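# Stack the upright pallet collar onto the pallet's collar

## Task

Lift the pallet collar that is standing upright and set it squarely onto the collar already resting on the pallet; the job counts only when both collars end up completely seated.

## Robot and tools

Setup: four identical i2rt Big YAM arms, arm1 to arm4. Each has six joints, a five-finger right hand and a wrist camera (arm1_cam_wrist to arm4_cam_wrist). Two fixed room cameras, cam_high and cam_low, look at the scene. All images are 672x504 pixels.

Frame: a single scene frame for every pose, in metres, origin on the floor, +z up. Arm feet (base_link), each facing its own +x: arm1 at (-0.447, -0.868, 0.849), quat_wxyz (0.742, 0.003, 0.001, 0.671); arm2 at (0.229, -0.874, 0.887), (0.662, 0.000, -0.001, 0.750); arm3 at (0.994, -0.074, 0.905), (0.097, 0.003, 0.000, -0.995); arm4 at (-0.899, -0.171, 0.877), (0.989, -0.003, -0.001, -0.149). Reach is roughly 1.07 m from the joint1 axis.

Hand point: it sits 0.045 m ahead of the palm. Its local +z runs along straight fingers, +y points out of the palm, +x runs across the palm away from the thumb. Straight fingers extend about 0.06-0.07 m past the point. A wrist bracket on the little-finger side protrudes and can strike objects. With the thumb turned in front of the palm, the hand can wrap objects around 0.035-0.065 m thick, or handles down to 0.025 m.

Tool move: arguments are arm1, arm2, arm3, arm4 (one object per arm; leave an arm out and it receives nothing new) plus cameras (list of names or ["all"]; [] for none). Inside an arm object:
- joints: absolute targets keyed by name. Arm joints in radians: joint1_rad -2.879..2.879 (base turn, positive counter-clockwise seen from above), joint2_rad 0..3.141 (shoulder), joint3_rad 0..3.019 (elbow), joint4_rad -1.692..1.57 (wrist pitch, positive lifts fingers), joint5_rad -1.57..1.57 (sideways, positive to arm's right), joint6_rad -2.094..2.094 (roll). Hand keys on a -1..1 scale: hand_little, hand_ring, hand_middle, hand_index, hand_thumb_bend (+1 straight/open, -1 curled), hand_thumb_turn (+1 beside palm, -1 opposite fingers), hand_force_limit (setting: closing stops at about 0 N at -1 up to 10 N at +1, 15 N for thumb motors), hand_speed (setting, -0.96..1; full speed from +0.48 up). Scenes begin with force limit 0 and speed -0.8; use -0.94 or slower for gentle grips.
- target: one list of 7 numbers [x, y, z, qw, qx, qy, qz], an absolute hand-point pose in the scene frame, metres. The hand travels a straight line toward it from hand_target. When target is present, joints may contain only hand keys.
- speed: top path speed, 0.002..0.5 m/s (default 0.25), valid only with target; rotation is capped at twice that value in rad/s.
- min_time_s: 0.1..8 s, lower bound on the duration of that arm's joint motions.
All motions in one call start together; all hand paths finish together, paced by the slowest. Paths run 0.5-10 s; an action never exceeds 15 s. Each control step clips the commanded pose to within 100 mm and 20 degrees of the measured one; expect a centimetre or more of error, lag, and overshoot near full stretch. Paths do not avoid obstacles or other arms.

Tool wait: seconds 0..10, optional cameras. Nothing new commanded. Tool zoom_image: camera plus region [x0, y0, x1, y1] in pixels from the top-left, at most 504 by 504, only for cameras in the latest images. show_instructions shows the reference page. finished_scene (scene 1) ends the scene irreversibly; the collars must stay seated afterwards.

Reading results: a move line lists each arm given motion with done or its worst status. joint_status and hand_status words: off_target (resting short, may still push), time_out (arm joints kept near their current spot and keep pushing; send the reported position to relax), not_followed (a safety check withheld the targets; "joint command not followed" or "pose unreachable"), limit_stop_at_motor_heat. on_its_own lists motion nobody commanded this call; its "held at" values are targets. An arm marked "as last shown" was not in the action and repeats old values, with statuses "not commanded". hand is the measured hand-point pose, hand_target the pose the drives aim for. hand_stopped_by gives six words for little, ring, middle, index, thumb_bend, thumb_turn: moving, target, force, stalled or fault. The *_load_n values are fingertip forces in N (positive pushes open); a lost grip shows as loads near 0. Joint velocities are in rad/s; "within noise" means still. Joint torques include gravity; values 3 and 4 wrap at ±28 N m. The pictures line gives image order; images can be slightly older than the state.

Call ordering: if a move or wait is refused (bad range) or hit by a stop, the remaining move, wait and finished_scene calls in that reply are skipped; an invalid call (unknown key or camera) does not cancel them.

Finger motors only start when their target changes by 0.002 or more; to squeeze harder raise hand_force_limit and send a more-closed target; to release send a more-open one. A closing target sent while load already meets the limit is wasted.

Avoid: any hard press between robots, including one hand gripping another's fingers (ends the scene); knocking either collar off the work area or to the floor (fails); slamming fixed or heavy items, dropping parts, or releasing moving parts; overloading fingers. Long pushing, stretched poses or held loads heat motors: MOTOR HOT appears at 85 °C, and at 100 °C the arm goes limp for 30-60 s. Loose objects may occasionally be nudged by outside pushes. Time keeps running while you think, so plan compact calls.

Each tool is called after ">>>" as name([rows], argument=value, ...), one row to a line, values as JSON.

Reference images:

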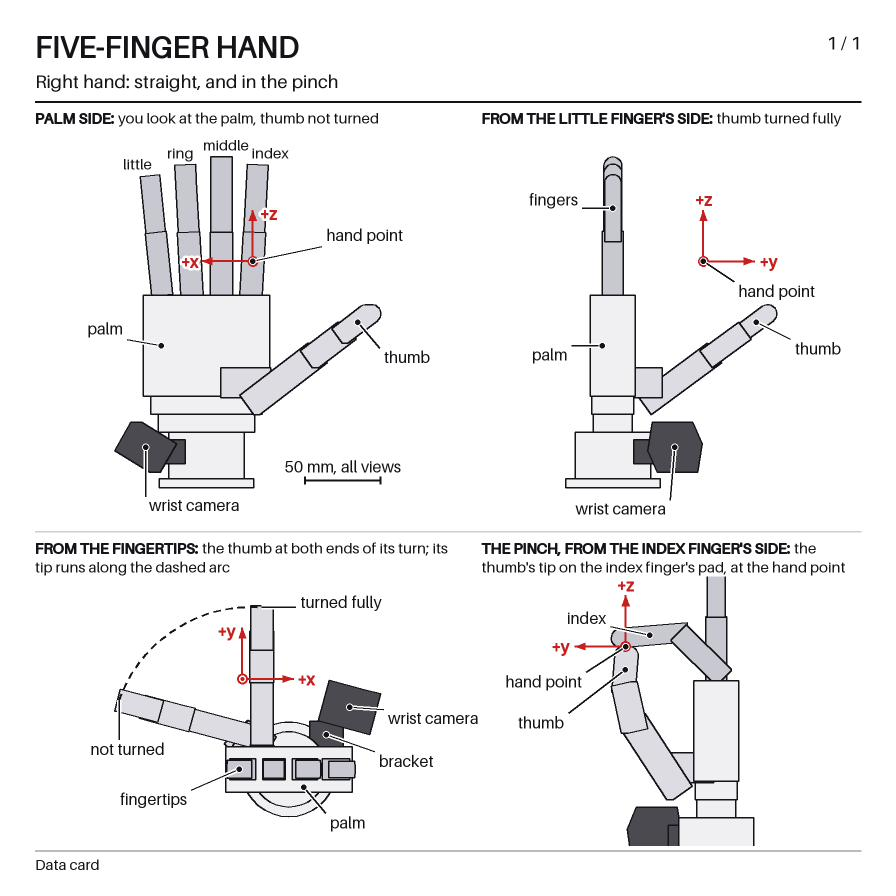

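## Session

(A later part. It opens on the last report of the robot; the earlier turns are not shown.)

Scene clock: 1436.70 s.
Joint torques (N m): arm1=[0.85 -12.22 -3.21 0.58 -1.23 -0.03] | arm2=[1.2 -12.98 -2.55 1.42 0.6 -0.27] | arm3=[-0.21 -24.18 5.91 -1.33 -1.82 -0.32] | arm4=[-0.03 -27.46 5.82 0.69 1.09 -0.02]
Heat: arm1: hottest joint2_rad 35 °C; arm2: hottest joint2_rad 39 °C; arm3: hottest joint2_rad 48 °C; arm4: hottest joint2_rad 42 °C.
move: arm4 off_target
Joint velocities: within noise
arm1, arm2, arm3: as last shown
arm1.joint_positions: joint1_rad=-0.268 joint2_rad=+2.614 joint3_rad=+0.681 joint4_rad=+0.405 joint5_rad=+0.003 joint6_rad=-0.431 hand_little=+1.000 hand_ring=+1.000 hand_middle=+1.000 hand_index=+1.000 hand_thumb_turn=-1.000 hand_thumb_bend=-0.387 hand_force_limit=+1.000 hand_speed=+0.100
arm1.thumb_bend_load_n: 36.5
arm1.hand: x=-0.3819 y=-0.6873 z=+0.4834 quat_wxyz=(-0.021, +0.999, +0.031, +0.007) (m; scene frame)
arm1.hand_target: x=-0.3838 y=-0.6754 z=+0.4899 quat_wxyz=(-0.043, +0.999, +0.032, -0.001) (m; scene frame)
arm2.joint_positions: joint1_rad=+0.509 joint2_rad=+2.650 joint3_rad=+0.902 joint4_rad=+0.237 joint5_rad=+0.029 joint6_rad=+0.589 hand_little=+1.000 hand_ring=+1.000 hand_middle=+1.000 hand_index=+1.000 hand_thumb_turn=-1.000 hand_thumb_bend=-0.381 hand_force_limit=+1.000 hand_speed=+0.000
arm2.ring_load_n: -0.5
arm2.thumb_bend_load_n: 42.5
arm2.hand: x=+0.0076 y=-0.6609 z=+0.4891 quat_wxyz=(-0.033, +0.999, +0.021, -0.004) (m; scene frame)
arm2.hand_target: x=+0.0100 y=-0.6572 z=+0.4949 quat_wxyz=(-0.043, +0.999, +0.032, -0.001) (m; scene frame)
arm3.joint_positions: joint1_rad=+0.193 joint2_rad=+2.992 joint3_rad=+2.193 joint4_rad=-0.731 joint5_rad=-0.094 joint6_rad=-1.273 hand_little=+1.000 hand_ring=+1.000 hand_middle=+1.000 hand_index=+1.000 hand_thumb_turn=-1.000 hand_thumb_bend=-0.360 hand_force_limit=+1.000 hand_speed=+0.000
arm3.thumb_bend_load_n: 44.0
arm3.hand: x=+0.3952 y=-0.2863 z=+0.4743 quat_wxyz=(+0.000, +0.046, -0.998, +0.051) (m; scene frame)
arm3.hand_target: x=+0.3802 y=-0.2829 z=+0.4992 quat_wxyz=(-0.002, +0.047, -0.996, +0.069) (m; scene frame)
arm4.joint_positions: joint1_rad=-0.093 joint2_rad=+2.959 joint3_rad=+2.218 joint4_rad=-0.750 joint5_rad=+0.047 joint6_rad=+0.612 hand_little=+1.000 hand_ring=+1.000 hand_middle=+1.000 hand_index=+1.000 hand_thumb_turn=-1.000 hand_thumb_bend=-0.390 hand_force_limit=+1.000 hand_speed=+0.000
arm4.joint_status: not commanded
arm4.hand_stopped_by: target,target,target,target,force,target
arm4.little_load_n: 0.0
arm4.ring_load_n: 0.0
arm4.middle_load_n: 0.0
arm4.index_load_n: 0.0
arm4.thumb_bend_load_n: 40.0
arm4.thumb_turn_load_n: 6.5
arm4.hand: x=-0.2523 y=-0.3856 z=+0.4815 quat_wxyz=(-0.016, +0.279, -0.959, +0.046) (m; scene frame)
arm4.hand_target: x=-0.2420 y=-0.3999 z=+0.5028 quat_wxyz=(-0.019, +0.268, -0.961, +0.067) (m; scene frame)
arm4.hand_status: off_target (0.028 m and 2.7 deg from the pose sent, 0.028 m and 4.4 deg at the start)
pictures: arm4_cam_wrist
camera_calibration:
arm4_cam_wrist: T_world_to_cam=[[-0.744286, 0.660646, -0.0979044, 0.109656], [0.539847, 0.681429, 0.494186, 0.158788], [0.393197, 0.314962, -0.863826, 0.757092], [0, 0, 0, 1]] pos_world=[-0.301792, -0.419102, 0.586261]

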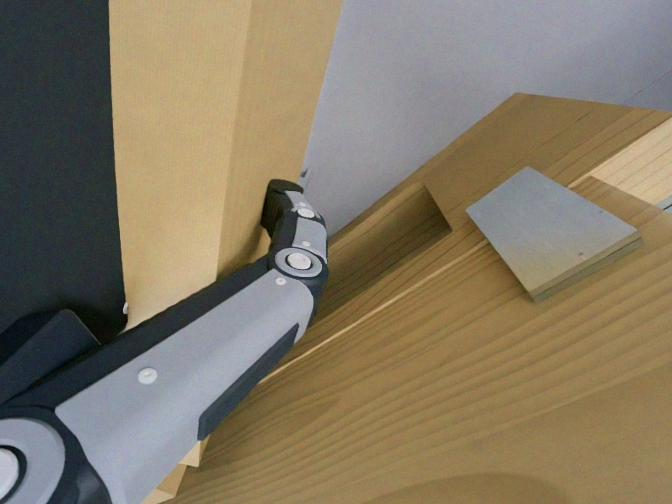

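>>> move(arm1={"target": [-0.384, -0.675, 0.559, -0.0436, 0.9985, 0.0320, -0.0014], "speed": 0.027}, arm2={"target": [0.010, -0.657, 0.575, -0.0436, 0.9985, 0.0320, -0.0014], "speed": 0.027}, arm3={"joints": {"joint2_rad": 2.633, "joint3_rad": 2.014, "joint4_rad": -0.78}, "min_time_s": 3.0}, arm4={"joints": {"joint2_rad": 2.666, "joint3_rad": 2.079, "joint4_rad": -0.80}, "min_time_s": 3.0}, cameras=["arm1_cam_wrist", "arm2_cam_wrist", "arm3_cam_wrist", "arm4_cam_wrist", "cam_low", "cam_high"])

Scene clock: 1496.67 s.
Joint torques (N m): arm1=[0.79 -13.98 -3.47 -0.08 -1 0] | arm2=[1.14 -15.74 -3.74 0.57 0.29 -0.24] | arm3=[0.26 -32.21 7.38 -2.07 -1.8 -0.41] | arm4=[-0.38 -33.67 8.01 -0.44 0.96 -0.01]
Heat: arm1: hottest joint5_rad 36 °C; arm2: hottest joint2_rad 39 °C; arm3: hottest joint2_rad 49 °C; arm4: hottest joint2_rad 46 °C.
move: arm1 off_target; arm2 off_target; arm3 time_out; arm4 done
Joint velocities: within noise
arm1.joint_positions: joint1_rad=-0.268 joint2_rad=+2.404 joint3_rad=+0.573 joint4_rad=+0.306 joint5_rad=-0.003 joint6_rad=-0.433 hand_little=+1.000 hand_ring=+1.000 hand_middle=+1.000 hand_index=+1.000 hand_thumb_turn=-1.000 hand_thumb_bend=-0.387 hand_force_limit=+1.000 hand_speed=+0.100
arm1.joint_status: not commanded
arm1.hand_stopped_by: target,target,target,target,force,target
arm1.little_load_n: 0.0
arm1.ring_load_n: 0.0
arm1.middle_load_n: 0.0
arm1.index_load_n: 0.0
arm1.thumb_bend_load_n: 30.5
arm1.thumb_turn_load_n: 1.5
arm1.hand: x=-0.3817 y=-0.6851 z=+0.5438 quat_wxyz=(-0.024, +0.999, +0.032, +0.005) (m; scene frame)
arm1.hand_target: x=-0.3839 y=-0.6757 z=+0.5577 quat_wxyz=(-0.043, +0.999, +0.032, -0.001) (m; scene frame)
arm1.hand_status: off_target (0.018 m and 2.4 deg from the pose sent, 0.077 m and 2.7 deg at the start)
arm2.joint_positions: joint1_rad=+0.509 joint2_rad=+2.451 joint3_rad=+0.789 joint4_rad=+0.154 joint5_rad=+0.038 joint6_rad=+0.586 hand_little=+1.000 hand_ring=+1.000 hand_middle=+1.000 hand_index=+1.000 hand_thumb_turn=-1.000 hand_thumb_bend=-0.381 hand_force_limit=+1.000 hand_speed=+0.000
arm2.joint_status: not commanded
arm2.hand_stopped_by: target,target,target,target,force,target
arm2.little_load_n: 0.0
arm2.ring_load_n: 0.0
arm2.middle_load_n: 0.0
arm2.index_load_n: 0.0
arm2.thumb_bend_load_n: 37.5
arm2.thumb_turn_load_n: 4.0
arm2.hand: x=+0.0074 y=-0.6578 z=+0.5541 quat_wxyz=(-0.037, +0.999, +0.023, -0.002) (m; scene frame)
arm2.hand_target: x=+0.0100 y=-0.6575 z=+0.5732 quat_wxyz=(-0.044, +0.999, +0.032, -0.001) (m; scene frame)
arm2.hand_status: off_target (0.021 m and 1.3 deg from the pose sent, 0.086 m and 1.7 deg at the start)
arm3.joint_positions: joint1_rad=+0.182 joint2_rad=+2.789 joint3_rad=+2.000 joint4_rad=-0.728 joint5_rad=-0.094 joint6_rad=-1.267 hand_little=+1.000 hand_ring=+1.000 hand_middle=+1.000 hand_index=+1.000 hand_thumb_turn=-1.000 hand_thumb_bend=-0.341 hand_force_limit=+1.000 hand_speed=+0.000
arm3.joint_status: joint2_rad time_out (moved -0.202 of -0.359); the others done
arm3.hand_stopped_by: target,target,target,target,force,target
arm3.little_load_n: 0.0
arm3.ring_load_n: 0.0
arm3.middle_load_n: 0.0
arm3.index_load_n: 0.0
arm3.thumb_bend_load_n: 42.0
arm3.thumb_turn_load_n: 4.5
arm3.on_its_own: joint2_rad reads +2.789 and still pushes toward +2.633 since a time_out; joint5_rad reads -0.094 and still pushes toward -0.132 since a time_out
arm3.hand: x=+0.3923 y=-0.2798 z=+0.5541 quat_wxyz=(+0.006, +0.037, -0.998, +0.053) (m; scene frame)
arm3.hand_target: x=+0.3339 y=-0.3001 z=+0.6586 quat_wxyz=(+0.058, +0.051, -0.993, +0.089) (m; scene frame)
arm3.hand_status: not commanded
arm4.joint_positions: joint1_rad=-0.089 joint2_rad=+2.786 joint3_rad=+2.067 joint4_rad=-0.779 joint5_rad=+0.051 joint6_rad=+0.610 hand_little=+1.000 hand_ring=+1.000 hand_middle=+1.000 hand_index=+1.000 hand_thumb_turn=-1.000 hand_thumb_bend=-0.389 hand_force_limit=+1.000 hand_speed=+0.000
arm4.joint_status: all done
arm4.hand_stopped_by: target,target,target,target,force,target
arm4.little_load_n: 0.0
arm4.ring_load_n: 0.0
arm4.middle_load_n: 0.0
arm4.index_load_n: 0.0
arm4.thumb_bend_load_n: 42.0
arm4.thumb_turn_load_n: 8.5
arm4.hand: x=-0.2539 y=-0.3824 z=+0.5539 quat_wxyz=(-0.013, +0.281, -0.958, +0.046) (m; scene frame)
arm4.hand_target: x=-0.2111 y=-0.4123 z=+0.6380 quat_wxyz=(-0.048, +0.266, -0.959, +0.090) (m; scene frame)
arm4.hand_status: not commanded
pictures: arm1_cam_wrist, arm2_cam_wrist, arm3_cam_wrist, arm4_cam_wrist, cam_high, cam_low
camera_calibration:
arm1_cam_wrist: T_world_to_cam=[[0.343138, -0.935673, -0.0822958, -0.463723], [-0.786261, -0.334063, 0.519803, -0.818598], [-0.513857, -0.113658, -0.850313, 0.308123], [0, 0, 0, 1]] pos_world=[-0.32618, -0.672336, 0.649347]
arm2_cam_wrist: T_world_to_cam=[[0.357067, -0.933447, -0.0343584, -0.606791], [-0.802965, -0.325532, 0.499276, -0.48698], [-0.477232, -0.150686, -0.865762, 0.500696], [0, 0, 0, 1]] pos_world=[0.0645857, -0.649486, 0.655773]
arm3_cam_wrist: T_world_to_cam=[[-0.306423, 0.947326, -0.0931616, 0.43727], [0.803811, 0.309936, 0.507767, -0.515407], [0.509895, 0.0807071, -0.856442, 0.416829], [0, 0, 0, 1]] pos_world=[0.33574, -0.288135, 0.659434]
arm4_cam_wrist: T_world_to_cam=[[-0.748548, 0.656532, -0.0929601, 0.107923], [0.539908, 0.684866, 0.489345, 0.125626], [0.384936, 0.316108, -0.867122, 0.819406], [0, 0, 0, 1]] pos_world=[-0.30246, -0.415912, 0.659082]

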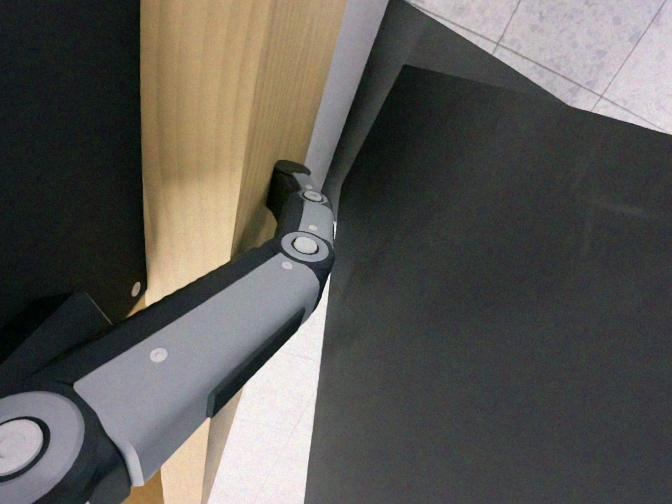

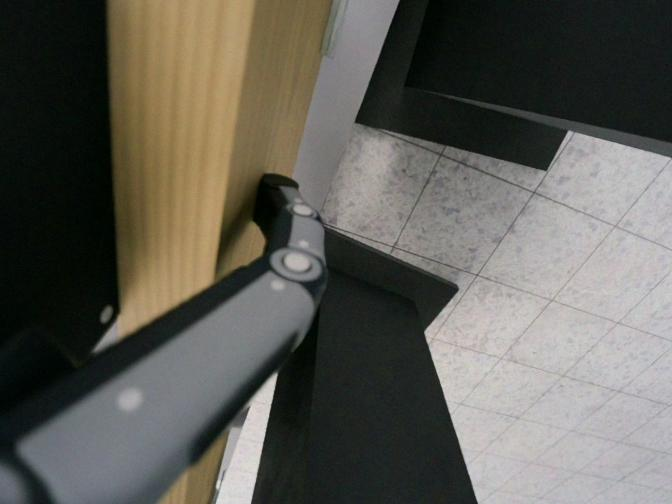

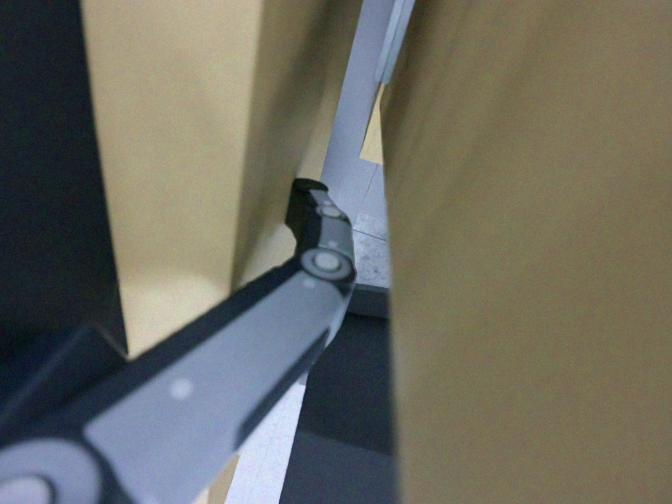

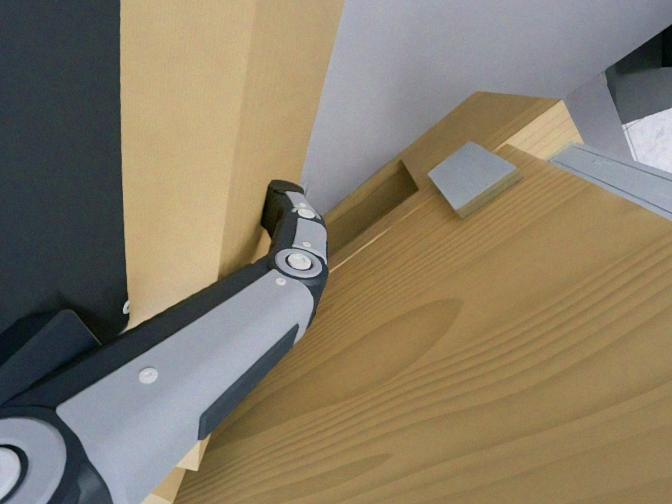

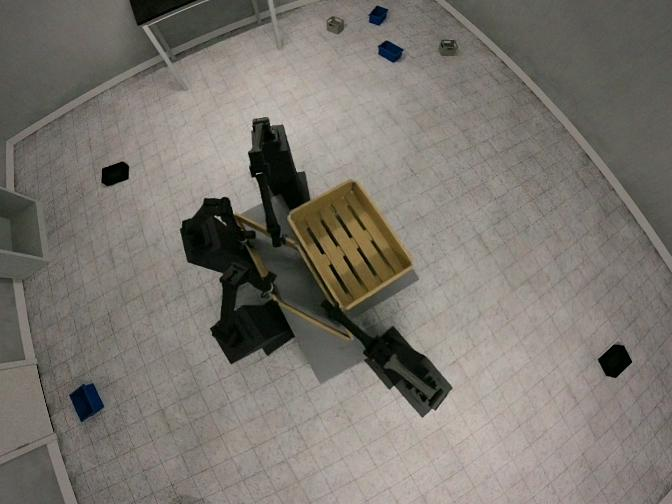

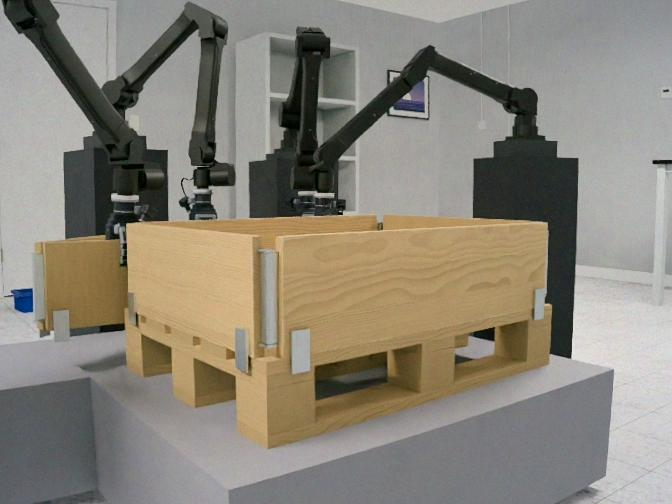

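>>> move(arm1={"target": [-0.384, -0.675, 0.643, -0.0436, 0.9985, 0.0320, -0.0014], "speed": 0.029}, arm2={"target": [0.010, -0.657, 0.655, -0.0436, 0.9985, 0.0320, -0.0014], "speed": 0.029}, arm3={"joints": {"joint2_rad": 2.464, "joint3_rad": 1.930, "joint4_rad": -0.83}, "min_time_s": 3.0}, arm4={"joints": {"joint2_rad": 2.506, "joint3_rad": 1.999, "joint4_rad": -0.857}, "min_time_s": 3.0}, cameras=["arm1_cam_wrist", "arm3_cam_wrist", "arm4_cam_wrist", "cam_low"])

Scene clock: 1510.63 s.
Joint torques (N m): arm1=[1.14 -9 0.2 -0.35 0.09 -0.03] | arm2=[0.85 -11.11 0.17 0.62 0.11 -0.15] | arm3=[1.2 -22.89 7.46 0.16 -0.37 -0.14] | arm4=[-0.26 -24.12 7.41 0.34 0.12 0.01]
Heat: arm1: hottest joint5_rad 36 °C; arm2: hottest joint2_rad 38 °C; arm3: hottest joint2_rad 51 °C; arm4: hottest joint2_rad 49 °C.
move: arm1 done; arm2 done; arm3 done; arm4 done
Joint velocities: within noise
arm1.joint_positions: joint1_rad=-0.268 joint2_rad=+2.004 joint3_rad=+0.455 joint4_rad=+0.058 joint5_rad=-0.032 joint6_rad=-0.426 hand_little=+1.000 hand_ring=+1.000 hand_middle=+1.000 hand_index=+1.000 hand_thumb_turn=-1.000 hand_thumb_bend=-0.393 hand_force_limit=+1.000 hand_speed=+0.100
arm1.joint_status: not commanded
arm1.hand_stopped_by: target,target,target,target,force,target
arm1.little_load_n: 0.0
arm1.ring_load_n: 0.0
arm1.middle_load_n: 0.0
arm1.index_load_n: 0.0
arm1.thumb_bend_load_n: 0.0
arm1.thumb_turn_load_n: 0.0
arm1.hand: x=-0.3832 y=-0.6740 z=+0.6403 quat_wxyz=(-0.044, +0.999, +0.029, -0.002) (m; scene frame)
arm1.hand_target: x=-0.3840 y=-0.6751 z=+0.6429 quat_wxyz=(-0.044, +0.999, +0.032, -0.001) (m; scene frame)
arm1.hand_status: done (0.003 m and 0.3 deg from the pose sent, 0.100 m and 2.4 deg at the start)
arm2.joint_positions: joint1_rad=+0.509 joint2_rad=+2.128 joint3_rad=+0.665 joint4_rad=-0.029 joint5_rad=+0.043 joint6_rad=+0.575 hand_little=+1.000 hand_ring=+1.000 hand_middle=+1.000 hand_index=+1.000 hand_thumb_turn=-1.000 hand_thumb_bend=-0.396 hand_force_limit=+1.000 hand_speed=+0.000
arm2.joint_status: not commanded
arm2.hand_stopped_by: target,target,target,target,force,target
arm2.little_load_n: 0.0
arm2.ring_load_n: 0.0
arm2.middle_load_n: 0.0
arm2.index_load_n: 0.0
arm2.thumb_bend_load_n: 0.0
arm2.thumb_turn_load_n: 0.0
arm2.hand: x=+0.0070 y=-0.6552 z=+0.6509 quat_wxyz=(-0.045, +0.999, +0.028, -0.004) (m; scene frame)
arm2.hand_target: x=+0.0099 y=-0.6568 z=+0.6549 quat_wxyz=(-0.044, +0.999, +0.032, -0.001) (m; scene frame)
arm2.hand_status: done (0.005 m and 0.5 deg from the pose sent, 0.101 m and 1.3 deg at the start)
arm3.joint_positions: joint1_rad=+0.170 joint2_rad=+2.490 joint3_rad=+1.929 joint4_rad=-0.821 joint5_rad=-0.129 joint6_rad=-1.289 hand_little=+1.000 hand_ring=+1.000 hand_middle=+1.000 hand_index=+1.000 hand_thumb_turn=-1.000 hand_thumb_bend=-0.356 hand_force_limit=+1.000 hand_speed=+0.000
arm3.joint_status: all done
arm3.hand_stopped_by: target,target,target,target,force,target
arm3.little_load_n: 0.0
arm3.ring_load_n: 0.0
arm3.middle_load_n: 0.0
arm3.index_load_n: 0.0
arm3.thumb_bend_load_n: 0.0
arm3.thumb_turn_load_n: 0.0
arm3.hand: x=+0.3382 y=-0.2989 z=+0.7279 quat_wxyz=(+0.066, +0.047, -0.993, +0.091) (m; scene frame)
arm3.hand_target: x=+0.3326 y=-0.3007 z=+0.7453 quat_wxyz=(+0.074, +0.052, -0.991, +0.094) (m; scene frame)
arm3.hand_status: not commanded
arm4.joint_positions: joint1_rad=-0.090 joint2_rad=+2.506 joint3_rad=+2.015 joint4_rad=-0.845 joint5_rad=+0.075 joint6_rad=+0.608 hand_little=+1.000 hand_ring=+1.000 hand_middle=+1.000 hand_index=+1.000 hand_thumb_turn=-1.000 hand_thumb_bend=-0.382 hand_force_limit=+1.000 hand_speed=+0.000
arm4.joint_status: all done
arm4.hand_stopped_by: target,target,target,target,force,target
arm4.little_load_n: 0.0
arm4.ring_load_n: 0.0
arm4.middle_load_n: 0.0
arm4.index_load_n: 0.0
arm4.thumb_bend_load_n: 0.0
arm4.thumb_turn_load_n: 0.0
arm4.hand: x=-0.2009 y=-0.4093 z=+0.7281 quat_wxyz=(-0.068, +0.277, -0.953, +0.105) (m; scene frame)
arm4.hand_target: x=-0.2115 y=-0.4116 z=+0.7222 quat_wxyz=(-0.057, +0.266, -0.958, +0.097) (m; scene frame)
arm4.hand_status: not commanded
pictures: arm1_cam_wrist, arm3_cam_wrist, arm4_cam_wrist, cam_low
camera_calibration:
arm1_cam_wrist: T_world_to_cam=[[0.336353, -0.933303, -0.125745, -0.418001], [-0.780216, -0.350943, 0.517785, -0.874086], [-0.52738, -0.0760502, -0.846219, 0.408142], [0, 0, 0, 1]] pos_world=[-0.326134, -0.665837, 0.745405]
arm3_cam_wrist: T_world_to_cam=[[-0.333706, 0.933568, -0.130733, 0.487444], [0.851373, 0.358014, 0.383392, -0.465353], [0.404727, 0.0166376, -0.914286, 0.653377], [0, 0, 0, 1]] pos_world=[0.294413, -0.29933, 0.839511]
arm4_cam_wrist: T_world_to_cam=[[-0.723176, 0.643594, -0.250606, 0.296093], [0.471669, 0.725272, 0.501506, 0.0241166], [0.504524, 0.244474, -0.828063, 0.924769], [0, 0, 0, 1]] pos_world=[-0.263815, -0.434137, 0.827875]

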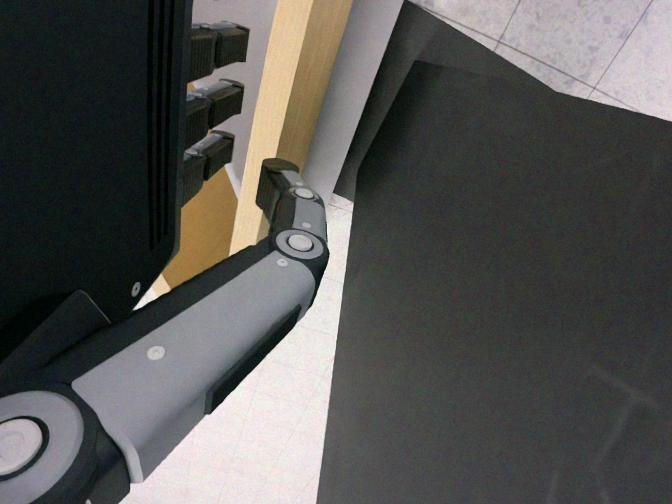

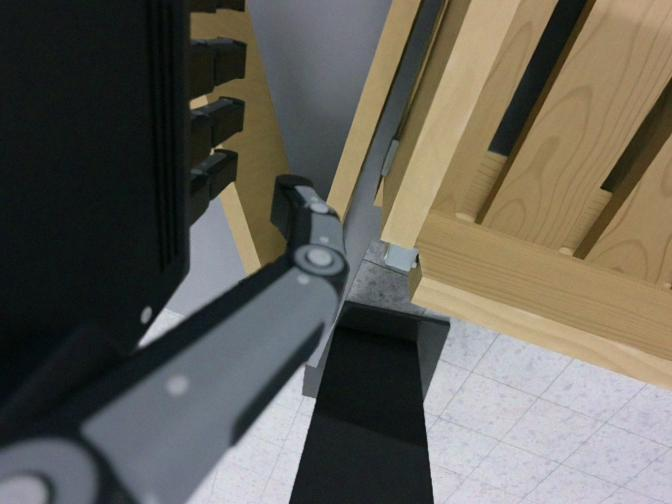

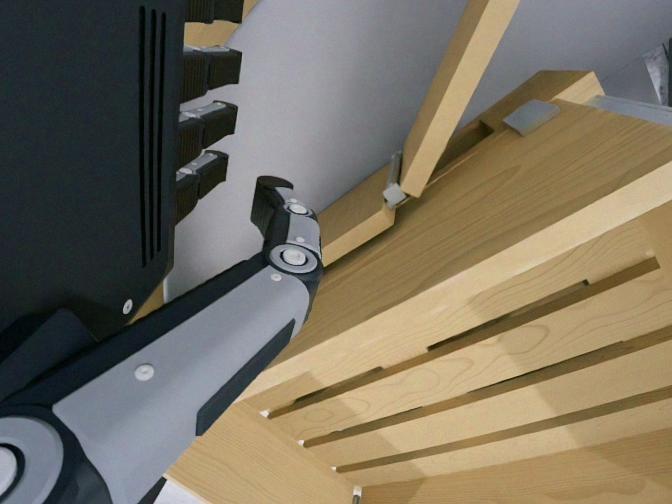

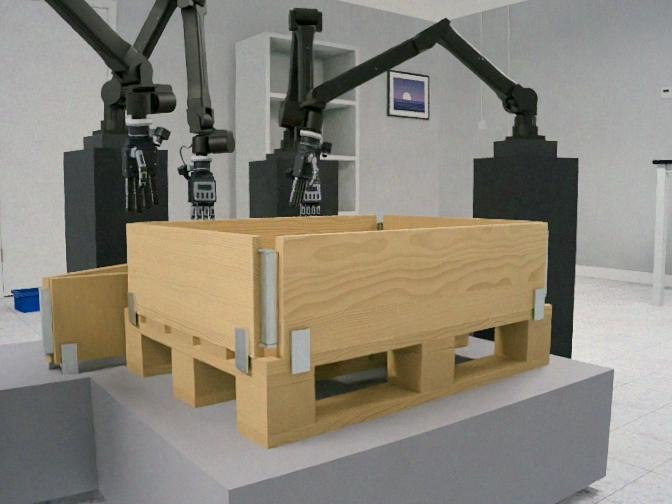

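>>> zoom_image(camera="cam_low", region=[0, 180, 200, 400])

>>> move(arm1={"joints": {"hand_thumb_bend": 1.0, "hand_speed": 0.3}}, arm2={"joints": {"hand_thumb_bend": 1.0, "hand_speed": 0.3}}, arm3={"joints": {"hand_thumb_bend": 1.0, "hand_speed": 0.3}, "target": [0.40, -0.27, 0.68, 0, -0.0471, 0.9989, 0], "speed": 0.2}, arm4={"joints": {"hand_thumb_bend": 1.0, "hand_speed": 0.3}, "target": [-0.25, -0.40, 0.66, 0, -0.2689, 0.9632, 0], "speed": 0.2}, cameras=["arm1_cam_wrist", "arm2_cam_wrist", "arm3_cam_wrist", "arm4_cam_wrist", "cam_high", "cam_low"])

>>> zoom_image(camera="cam_high", region=[235, 200, 365, 350])

Scaled by 2.291 from the camera's 672x504 image, which has a finer 960x720 frame.

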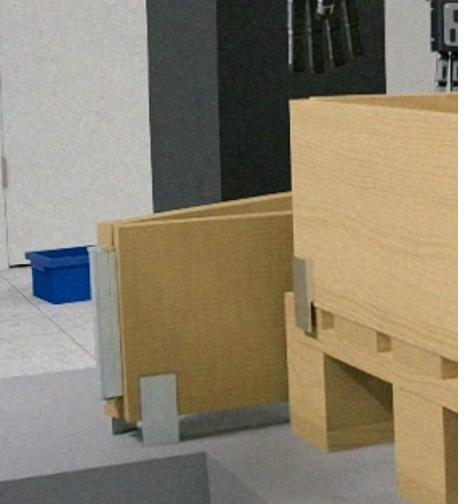

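Scene clock: 1541.90 s.
Joint torques (N m): arm1=[1.14 -8.94 0.2 -0.34 0.09 -0.03] | arm2=[0.91 -11.05 0.17 0.58 0.1 -0.14] | arm3=[2.26 -20.19 7.13 -0.29 0.03 0.01] | arm4=[-0.79 -22.3 11.47 -0.18 -0.07 -0.23]
Heat: arm1: hottest joint2_rad 34 °C; arm2: hottest joint2_rad 36 °C; arm3: hottest joint2_rad 48 °C; arm4: hottest joint2_rad 44 °C.
move: arm1 done; arm2 done; arm3 done; arm4 off_target
Joint velocities: within noise
arm1.joint_positions: joint1_rad=-0.268 joint2_rad=+2.004 joint3_rad=+0.455 joint4_rad=+0.058 joint5_rad=-0.032 joint6_rad=-0.426 hand_little=+1.000 hand_ring=+1.000 hand_middle=+1.000 hand_index=+1.000 hand_thumb_turn=-1.000 hand_thumb_bend=+1.000 hand_force_limit=+1.000 hand_speed=+0.300
arm1.joint_status: all done
arm1.hand_stopped_by: target,target,target,target,target,target
arm1.little_load_n: 0.0
arm1.ring_load_n: 0.0
arm1.middle_load_n: 0.0
arm1.index_load_n: 0.0
arm1.thumb_bend_load_n: 0.0
arm1.thumb_turn_load_n: 0.0
arm1.hand: x=-0.3832 y=-0.6740 z=+0.6403 quat_wxyz=(-0.044, +0.999, +0.029, -0.002) (m; scene frame)
arm1.hand_target: x=-0.3840 y=-0.6751 z=+0.6429 quat_wxyz=(-0.044, +0.999, +0.032, -0.001) (m; scene frame)
arm1.hand_status: not commanded
arm2.joint_positions: joint1_rad=+0.509 joint2_rad=+2.128 joint3_rad=+0.665 joint4_rad=-0.029 joint5_rad=+0.043 joint6_rad=+0.575 hand_little=+1.000 hand_ring=+1.000 hand_middle=+1.000 hand_index=+1.000 hand_thumb_turn=-1.000 hand_thumb_bend=+1.000 hand_force_limit=+1.000 hand_speed=+0.300
arm2.joint_status: all done
arm2.hand_stopped_by: target,target,target,target,target,target
arm2.little_load_n: 0.0
arm2.ring_load_n: 0.0
arm2.middle_load_n: -0.5
arm2.index_load_n: 0.0
arm2.thumb_bend_load_n: 0.0
arm2.thumb_turn_load_n: 0.0
arm2.hand: x=+0.0070 y=-0.6552 z=+0.6509 quat_wxyz=(-0.045, +0.999, +0.028, -0.004) (m; scene frame)
arm2.hand_target: x=+0.0099 y=-0.6568 z=+0.6549 quat_wxyz=(-0.044, +0.999, +0.032, -0.002) (m; scene frame)
arm2.hand_status: not commanded
arm3.joint_positions: joint1_rad=+0.194 joint2_rad=+2.547 joint3_rad=+1.860 joint4_rad=-0.877 joint5_rad=-0.002 joint6_rad=-1.277 hand_little=+1.000 hand_ring=+1.000 hand_middle=+1.000 hand_index=+1.000 hand_thumb_turn=-1.000 hand_thumb_bend=+1.000 hand_force_limit=+1.000 hand_speed=+0.300
arm3.joint_status: all done
arm3.hand_stopped_by: target,target,target,target,target,target
arm3.little_load_n: 0.0
arm3.ring_load_n: 0.0
arm3.middle_load_n: 0.0
arm3.index_load_n: 0.0
arm3.thumb_bend_load_n: 0.0
arm3.thumb_turn_load_n: 0.0
arm3.hand: x=+0.3993 y=-0.2652 z=+0.6772 quat_wxyz=(+0.000, +0.047, -0.999, +0.002) (m; scene frame)
arm3.hand_target: x=+0.4001 y=-0.2700 z=+0.6799 quat_wxyz=(+0.000, +0.047, -0.999, +0.000) (m; scene frame)
arm3.hand_status: done (0.006 m and 0.2 deg from the pose sent, 0.083 m and 12.9 deg at the start)
arm4.joint_positions: joint1_rad=-0.115 joint2_rad=+2.643 joint3_rad=+2.080 joint4_rad=-1.025 joint5_rad=-0.002 joint6_rad=+0.608 hand_little=+1.000 hand_ring=+1.000 hand_middle=+1.000 hand_index=+1.000 hand_thumb_turn=-1.000 hand_thumb_bend=+1.000 hand_force_limit=+1.000 hand_speed=+0.300
arm4.joint_status: all done
arm4.hand_stopped_by: target,target,target,target,target,target
arm4.little_load_n: 0.0
arm4.ring_load_n: 0.0
arm4.middle_load_n: 0.0
arm4.index_load_n: -0.5
arm4.thumb_bend_load_n: 0.0
arm4.thumb_turn_load_n: 0.0
arm4.hand: x=-0.2581 y=-0.3882 z=+0.6599 quat_wxyz=(+0.006, +0.271, -0.963, -0.003) (m; scene frame)
arm4.hand_target: x=-0.2506 y=-0.4000 z=+0.6602 quat_wxyz=(+0.000, +0.269, -0.963, +0.000) (m; scene frame)
arm4.hand_status: off_target (0.014 m and 0.8 deg from the pose sent, 0.084 m and 14.4 deg at the start)
pictures: arm1_cam_wrist, arm2_cam_wrist, arm3_cam_wrist, arm4_cam_wrist, cam_high, cam_low
camera_calibration:
arm1_cam_wrist: T_world_to_cam=[[0.336353, -0.933303, -0.125745, -0.418001], [-0.780216, -0.350943, 0.517785, -0.874086], [-0.52738, -0.0760502, -0.846219, 0.408142], [0, 0, 0, 1]] pos_world=[-0.326134, -0.665837, 0.745405]
arm2_cam_wrist: T_world_to_cam=[[0.366812, -0.928902, -0.0508955, -0.587304], [-0.797087, -0.342028, 0.497664, -0.544684], [-0.479689, -0.141981, -0.865875, 0.590465], [0, 0, 0, 1]] pos_world=[0.064509, -0.64801, 0.752448]
arm3_cam_wrist: T_world_to_cam=[[-0.325626, 0.945496, 0.0021298, 0.379682], [0.793587, 0.272083, 0.544234, -0.618629], [0.513992, 0.178907, -0.838931, 0.530049], [0, 0, 0, 1]] pos_world=[0.34213, -0.285499, 0.780544]
arm4_cam_wrist: T_world_to_cam=[[-0.736021, 0.67689, 0.00958513, 0.0619673], [0.586098, 0.630085, 0.509394, 0.0573946], [0.338765, 0.380543, -0.86048, 0.923501], [0, 0, 0, 1]] pos_world=[-0.300879, -0.42954, 0.764823]

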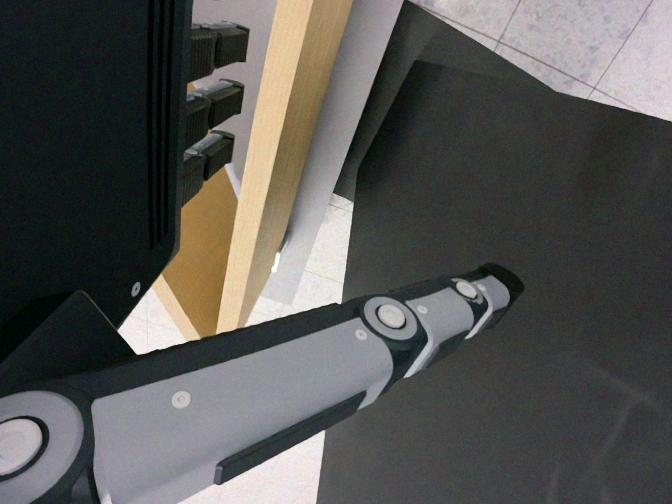

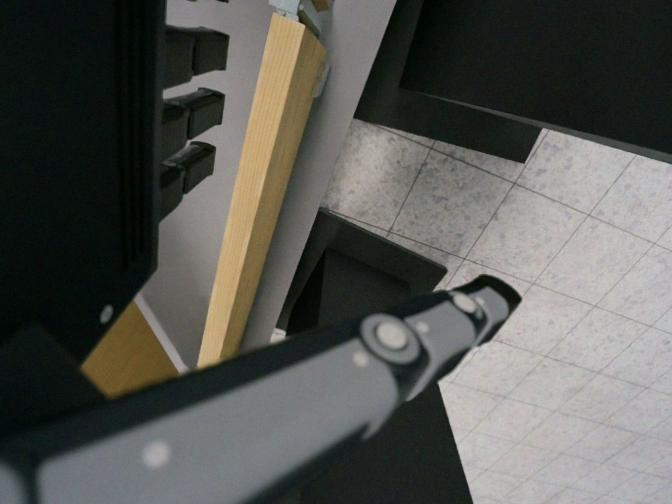

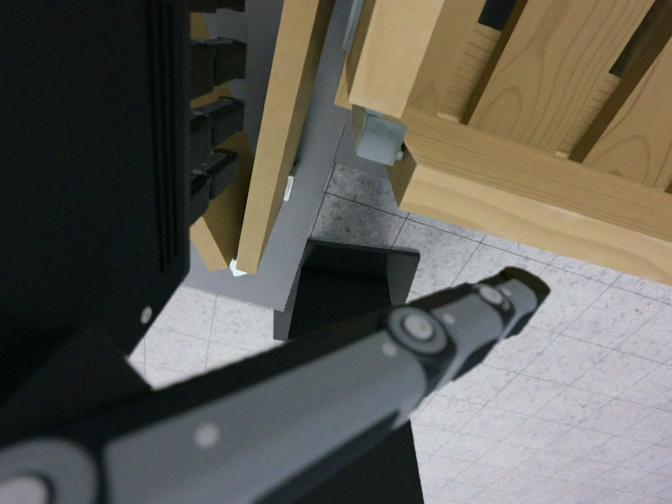

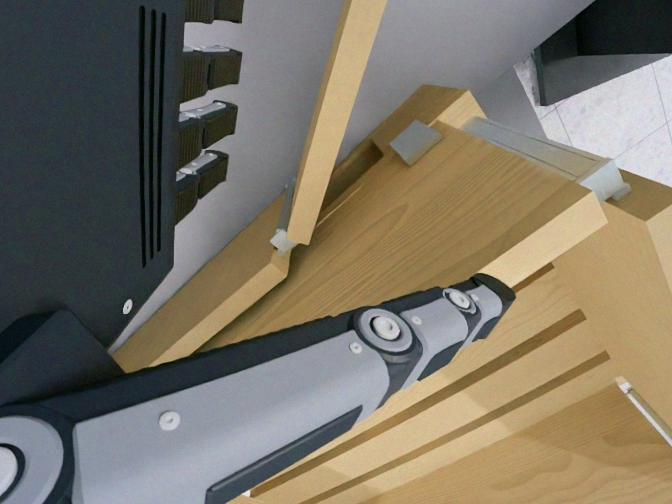

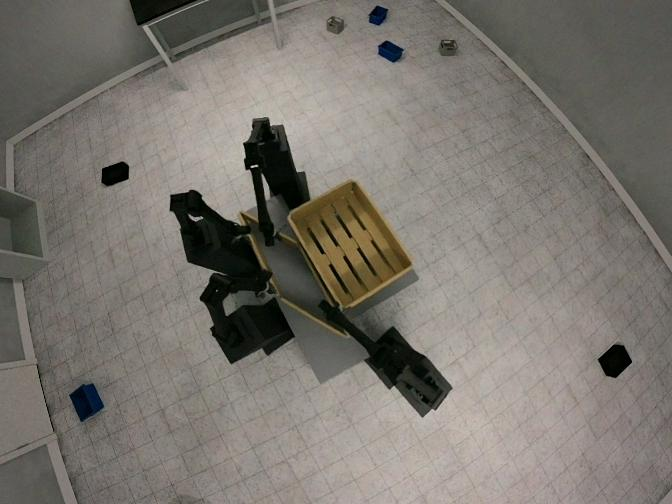

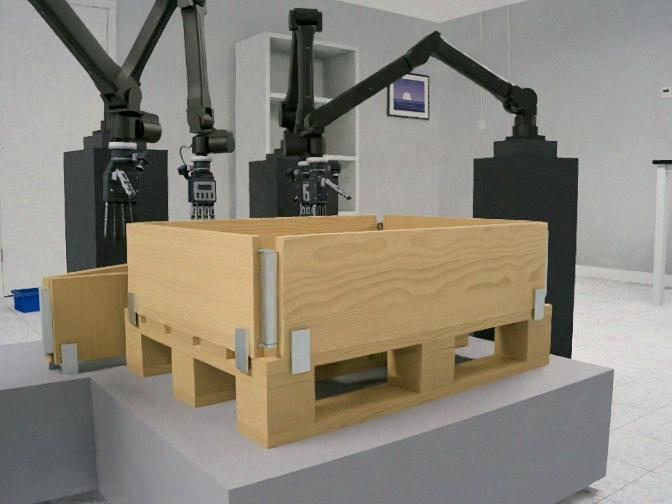

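Scaled by 3.360 from the camera's 672x504 image, which has a finer 960x720 frame.

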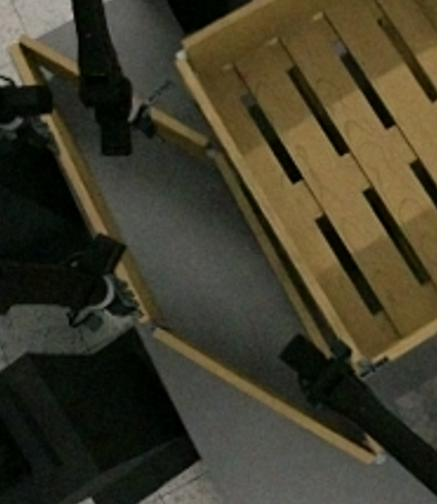

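>>> zoom_image(camera="arm1_cam_wrist", region=[150, 0, 400, 350])

>>> zoom_image(camera="arm2_cam_wrist", region=[120, 0, 400, 370])

>>> zoom_image(camera="arm3_cam_wrist", region=[140, 0, 440, 300])

>>> zoom_image(camera="arm4_cam_wrist", region=[100, 0, 400, 380])

Scaled by 1.440 from the camera's 672x504 image, which has a finer 960x720 frame.

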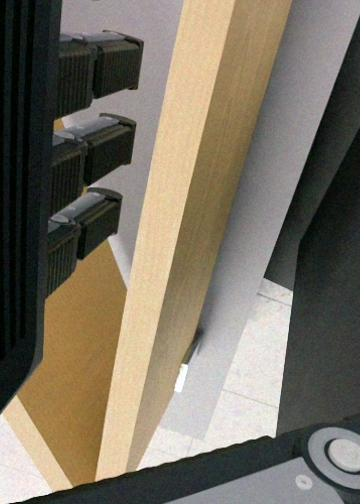

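Scaled by 1.362 from the camera's 672x504 image, which has a finer 960x720 frame.

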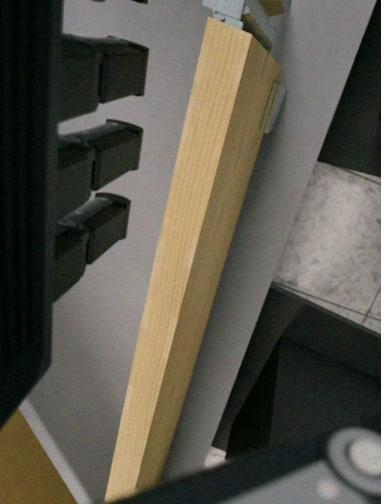

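Scaled by 1.680 from the camera's 672x504 image, which has a finer 960x720 frame.

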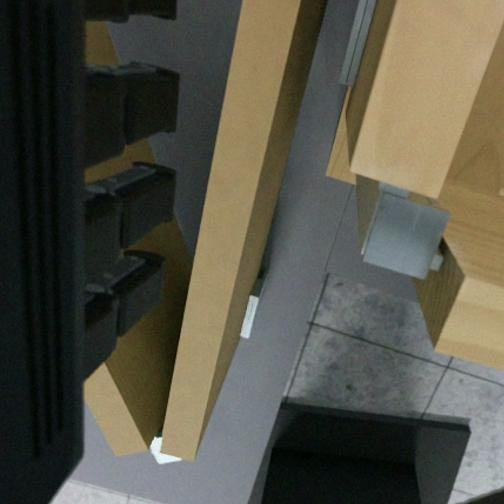

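Scaled by 1.326 from the camera's 672x504 image, which has a finer 960x720 frame.

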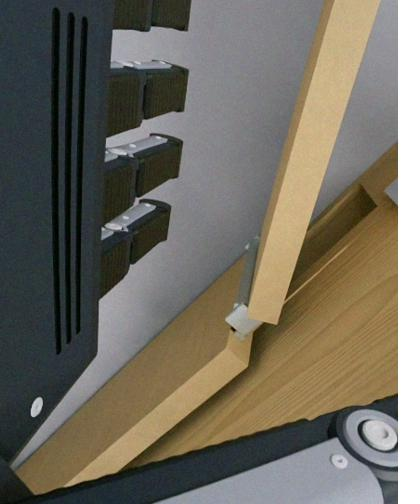

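>>> move()

Scene clock: 1619.30 s.
Joint torques (N m): arm1=[1.08 -9.05 0.23 -0.32 0.09 -0.04] | arm2=[1.08 -11.05 0.13 0.61 0.1 -0.15] | arm3=[1.9 -20.19 7.16 -0.2 0.05 0] | arm4=[-0.56 -22.36 11.48 -0.18 -0.07 -0.23]
Heat: arm1: hottest joint2_rad 33 °C; arm2: hottest joint2_rad 35 °C; arm3: hottest joint2_rad 46 °C; arm4: hottest joint3_rad 41 °C.
Joint velocities: within noise
arm1.joint_positions: joint1_rad=-0.268 joint2_rad=+2.004 joint3_rad=+0.455 joint4_rad=+0.058 joint5_rad=-0.032 joint6_rad=-0.426 hand_little=+1.000 hand_ring=+1.000 hand_middle=+1.000 hand_index=+1.000 hand_thumb_turn=-1.000 hand_thumb_bend=+1.000 hand_force_limit=+1.000 hand_speed=+0.300
arm1.joint_status: all done
arm1.hand_stopped_by: target,target,target,target,target,target
arm1.little_load_n: 0.0
arm1.ring_load_n: 0.0
arm1.middle_load_n: 0.0
arm1.index_load_n: 0.0
arm1.thumb_bend_load_n: 0.0
arm1.thumb_turn_load_n: 0.0
arm1.hand: x=-0.3832 y=-0.6740 z=+0.6403 quat_wxyz=(-0.044, +0.999, +0.029, -0.002) (m; scene frame)
arm1.hand_target: x=-0.3840 y=-0.6751 z=+0.6429 quat_wxyz=(-0.044, +0.999, +0.032, -0.001) (m; scene frame)
arm1.hand_status: not commanded
arm2.joint_positions: joint1_rad=+0.509 joint2_rad=+2.128 joint3_rad=+0.665 joint4_rad=-0.029 joint5_rad=+0.043 joint6_rad=+0.575 hand_little=+1.000 hand_ring=+1.000 hand_middle=+1.000 hand_index=+1.000 hand_thumb_turn=-1.000 hand_thumb_bend=+1.000 hand_force_limit=+1.000 hand_speed=+0.300
arm2.joint_status: all done
arm2.hand_stopped_by: target,target,target,target,target,target
arm2.little_load_n: 0.0
arm2.ring_load_n: 0.0
arm2.middle_load_n: 0.0
arm2.index_load_n: 0.0
arm2.thumb_bend_load_n: 0.0
arm2.thumb_turn_load_n: 0.0
arm2.hand: x=+0.0070 y=-0.6552 z=+0.6509 quat_wxyz=(-0.045, +0.999, +0.028, -0.004) (m; scene frame)
arm2.hand_target: x=+0.0099 y=-0.6568 z=+0.6549 quat_wxyz=(-0.044, +0.999, +0.032, -0.002) (m; scene frame)
arm2.hand_status: not commanded
arm3.joint_positions: joint1_rad=+0.194 joint2_rad=+2.547 joint3_rad=+1.860 joint4_rad=-0.877 joint5_rad=-0.001 joint6_rad=-1.277 hand_little=+1.000 hand_ring=+1.000 hand_middle=+1.000 hand_index=+1.000 hand_thumb_turn=-1.000 hand_thumb_bend=+1.000 hand_force_limit=+1.000 hand_speed=+0.300
arm3.joint_status: all done
arm3.hand_stopped_by: target,target,target,target,target,target
arm3.little_load_n: 0.0
arm3.ring_load_n: 0.0
arm3.middle_load_n: 0.0
arm3.index_load_n: 0.0
arm3.thumb_bend_load_n: 0.0
arm3.thumb_turn_load_n: 0.0
arm3.hand: x=+0.3993 y=-0.2651 z=+0.6772 quat_wxyz=(+0.000, +0.047, -0.999, +0.002) (m; scene frame)
arm3.hand_target: x=+0.4001 y=-0.2700 z=+0.6800 quat_wxyz=(+0.000, +0.047, -0.999, +0.000) (m; scene frame)
arm3.hand_status: done (0.006 m and 0.2 deg from the pose sent, 0.083 m and 12.9 deg at the start)
arm4.joint_positions: joint1_rad=-0.115 joint2_rad=+2.643 joint3_rad=+2.080 joint4_rad=-1.025 joint5_rad=-0.002 joint6_rad=+0.608 hand_little=+1.000 hand_ring=+1.000 hand_middle=+1.000 hand_index=+1.000 hand_thumb_turn=-1.000 hand_thumb_bend=+1.000 hand_force_limit=+1.000 hand_speed=+0.300
arm4.joint_status: all done
arm4.hand_stopped_by: target,target,target,target,target,target
arm4.little_load_n: 0.0
arm4.ring_load_n: 0.0
arm4.middle_load_n: 0.0
arm4.index_load_n: 0.0
arm4.thumb_bend_load_n: -0.5
arm4.thumb_turn_load_n: 0.0
arm4.hand: x=-0.2581 y=-0.3882 z=+0.6599 quat_wxyz=(+0.006, +0.271, -0.963, -0.003) (m; scene frame)
arm4.hand_target: x=-0.2506 y=-0.4000 z=+0.6602 quat_wxyz=(+0.000, +0.269, -0.963, +0.000) (m; scene frame)
arm4.hand_status: off_target (0.014 m and 0.8 deg from the pose sent, 0.084 m and 14.4 deg at the start)
pictures: arm1_cam_wrist, arm2_cam_wrist, arm3_cam_wrist, arm4_cam_wrist, cam_high, cam_low
camera_calibration:
arm1_cam_wrist: T_world_to_cam=[[0.336353, -0.933303, -0.125745, -0.418001], [-0.780216, -0.350943, 0.517785, -0.874086], [-0.52738, -0.0760502, -0.846219, 0.408142], [0, 0, 0, 1]] pos_world=[-0.326134, -0.665837, 0.745405]
arm2_cam_wrist: T_world_to_cam=[[0.366812, -0.928902, -0.0508955, -0.587304], [-0.797087, -0.342028, 0.497664, -0.544684], [-0.479689, -0.141981, -0.865875, 0.590465], [0, 0, 0, 1]] pos_world=[0.064509, -0.64801, 0.752448]
arm3_cam_wrist: T_world_to_cam=[[-0.325603, 0.945503, 0.00251511, 0.379377], [0.793659, 0.271865, 0.544239, -0.618719], [0.513895, 0.179202, -0.838927, 0.530163], [0, 0, 0, 1]] pos_world=[0.34213, -0.2855, 0.780544]
arm4_cam_wrist: T_world_to_cam=[[-0.736021, 0.67689, 0.00958513, 0.0619673], [0.586098, 0.630085, 0.509394, 0.0573946], [0.338765, 0.380543, -0.86048, 0.923501], [0, 0, 0, 1]] pos_world=[-0.300879, -0.42954, 0.764823]

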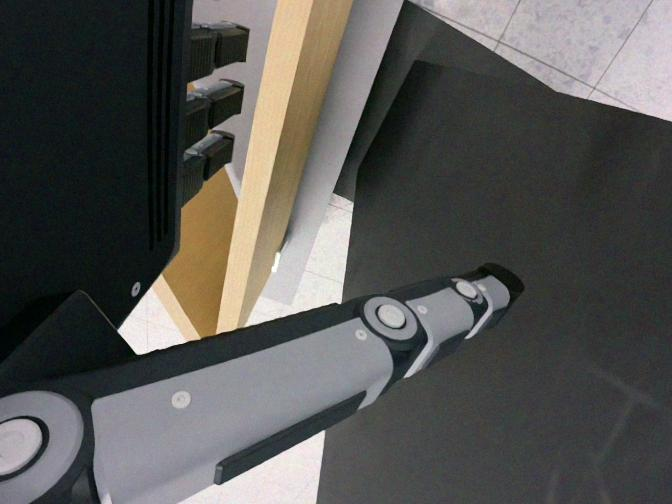

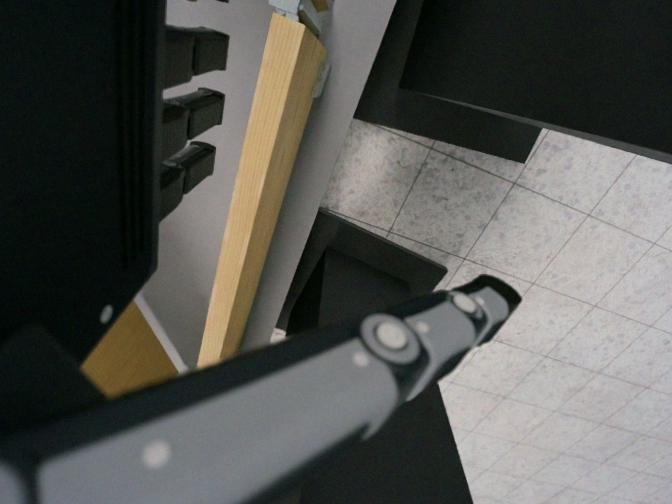

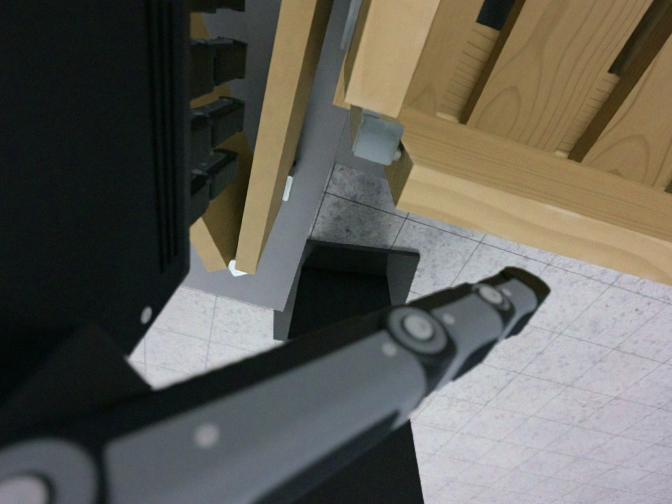

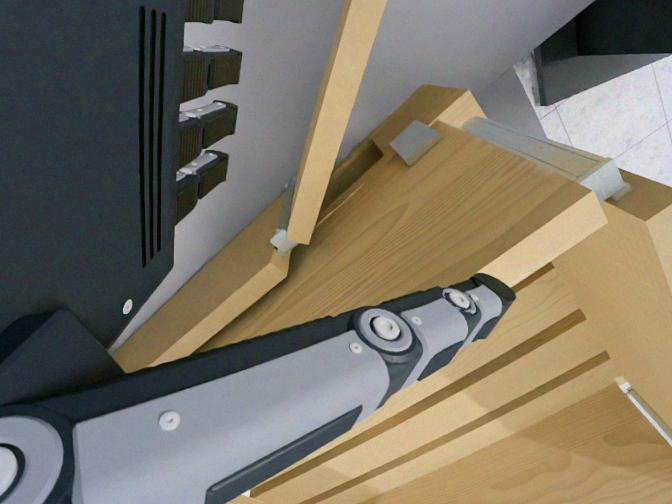

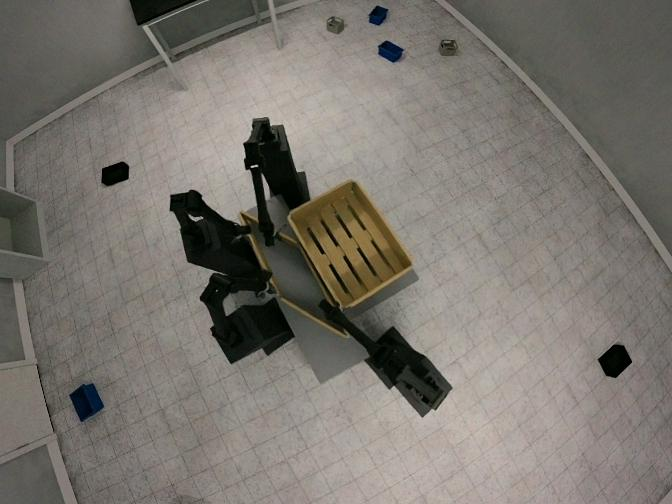

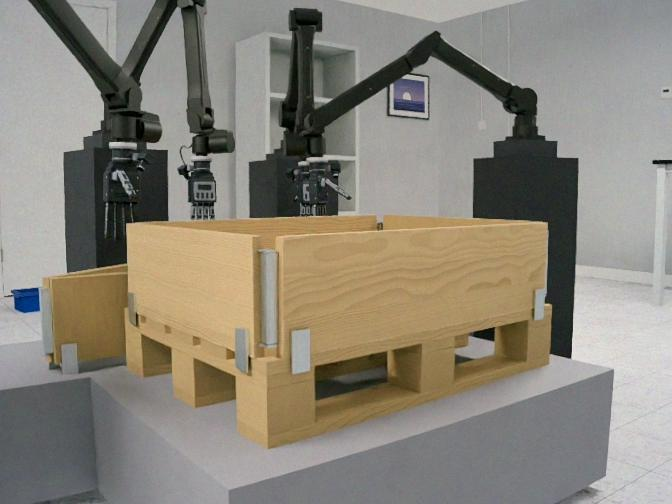

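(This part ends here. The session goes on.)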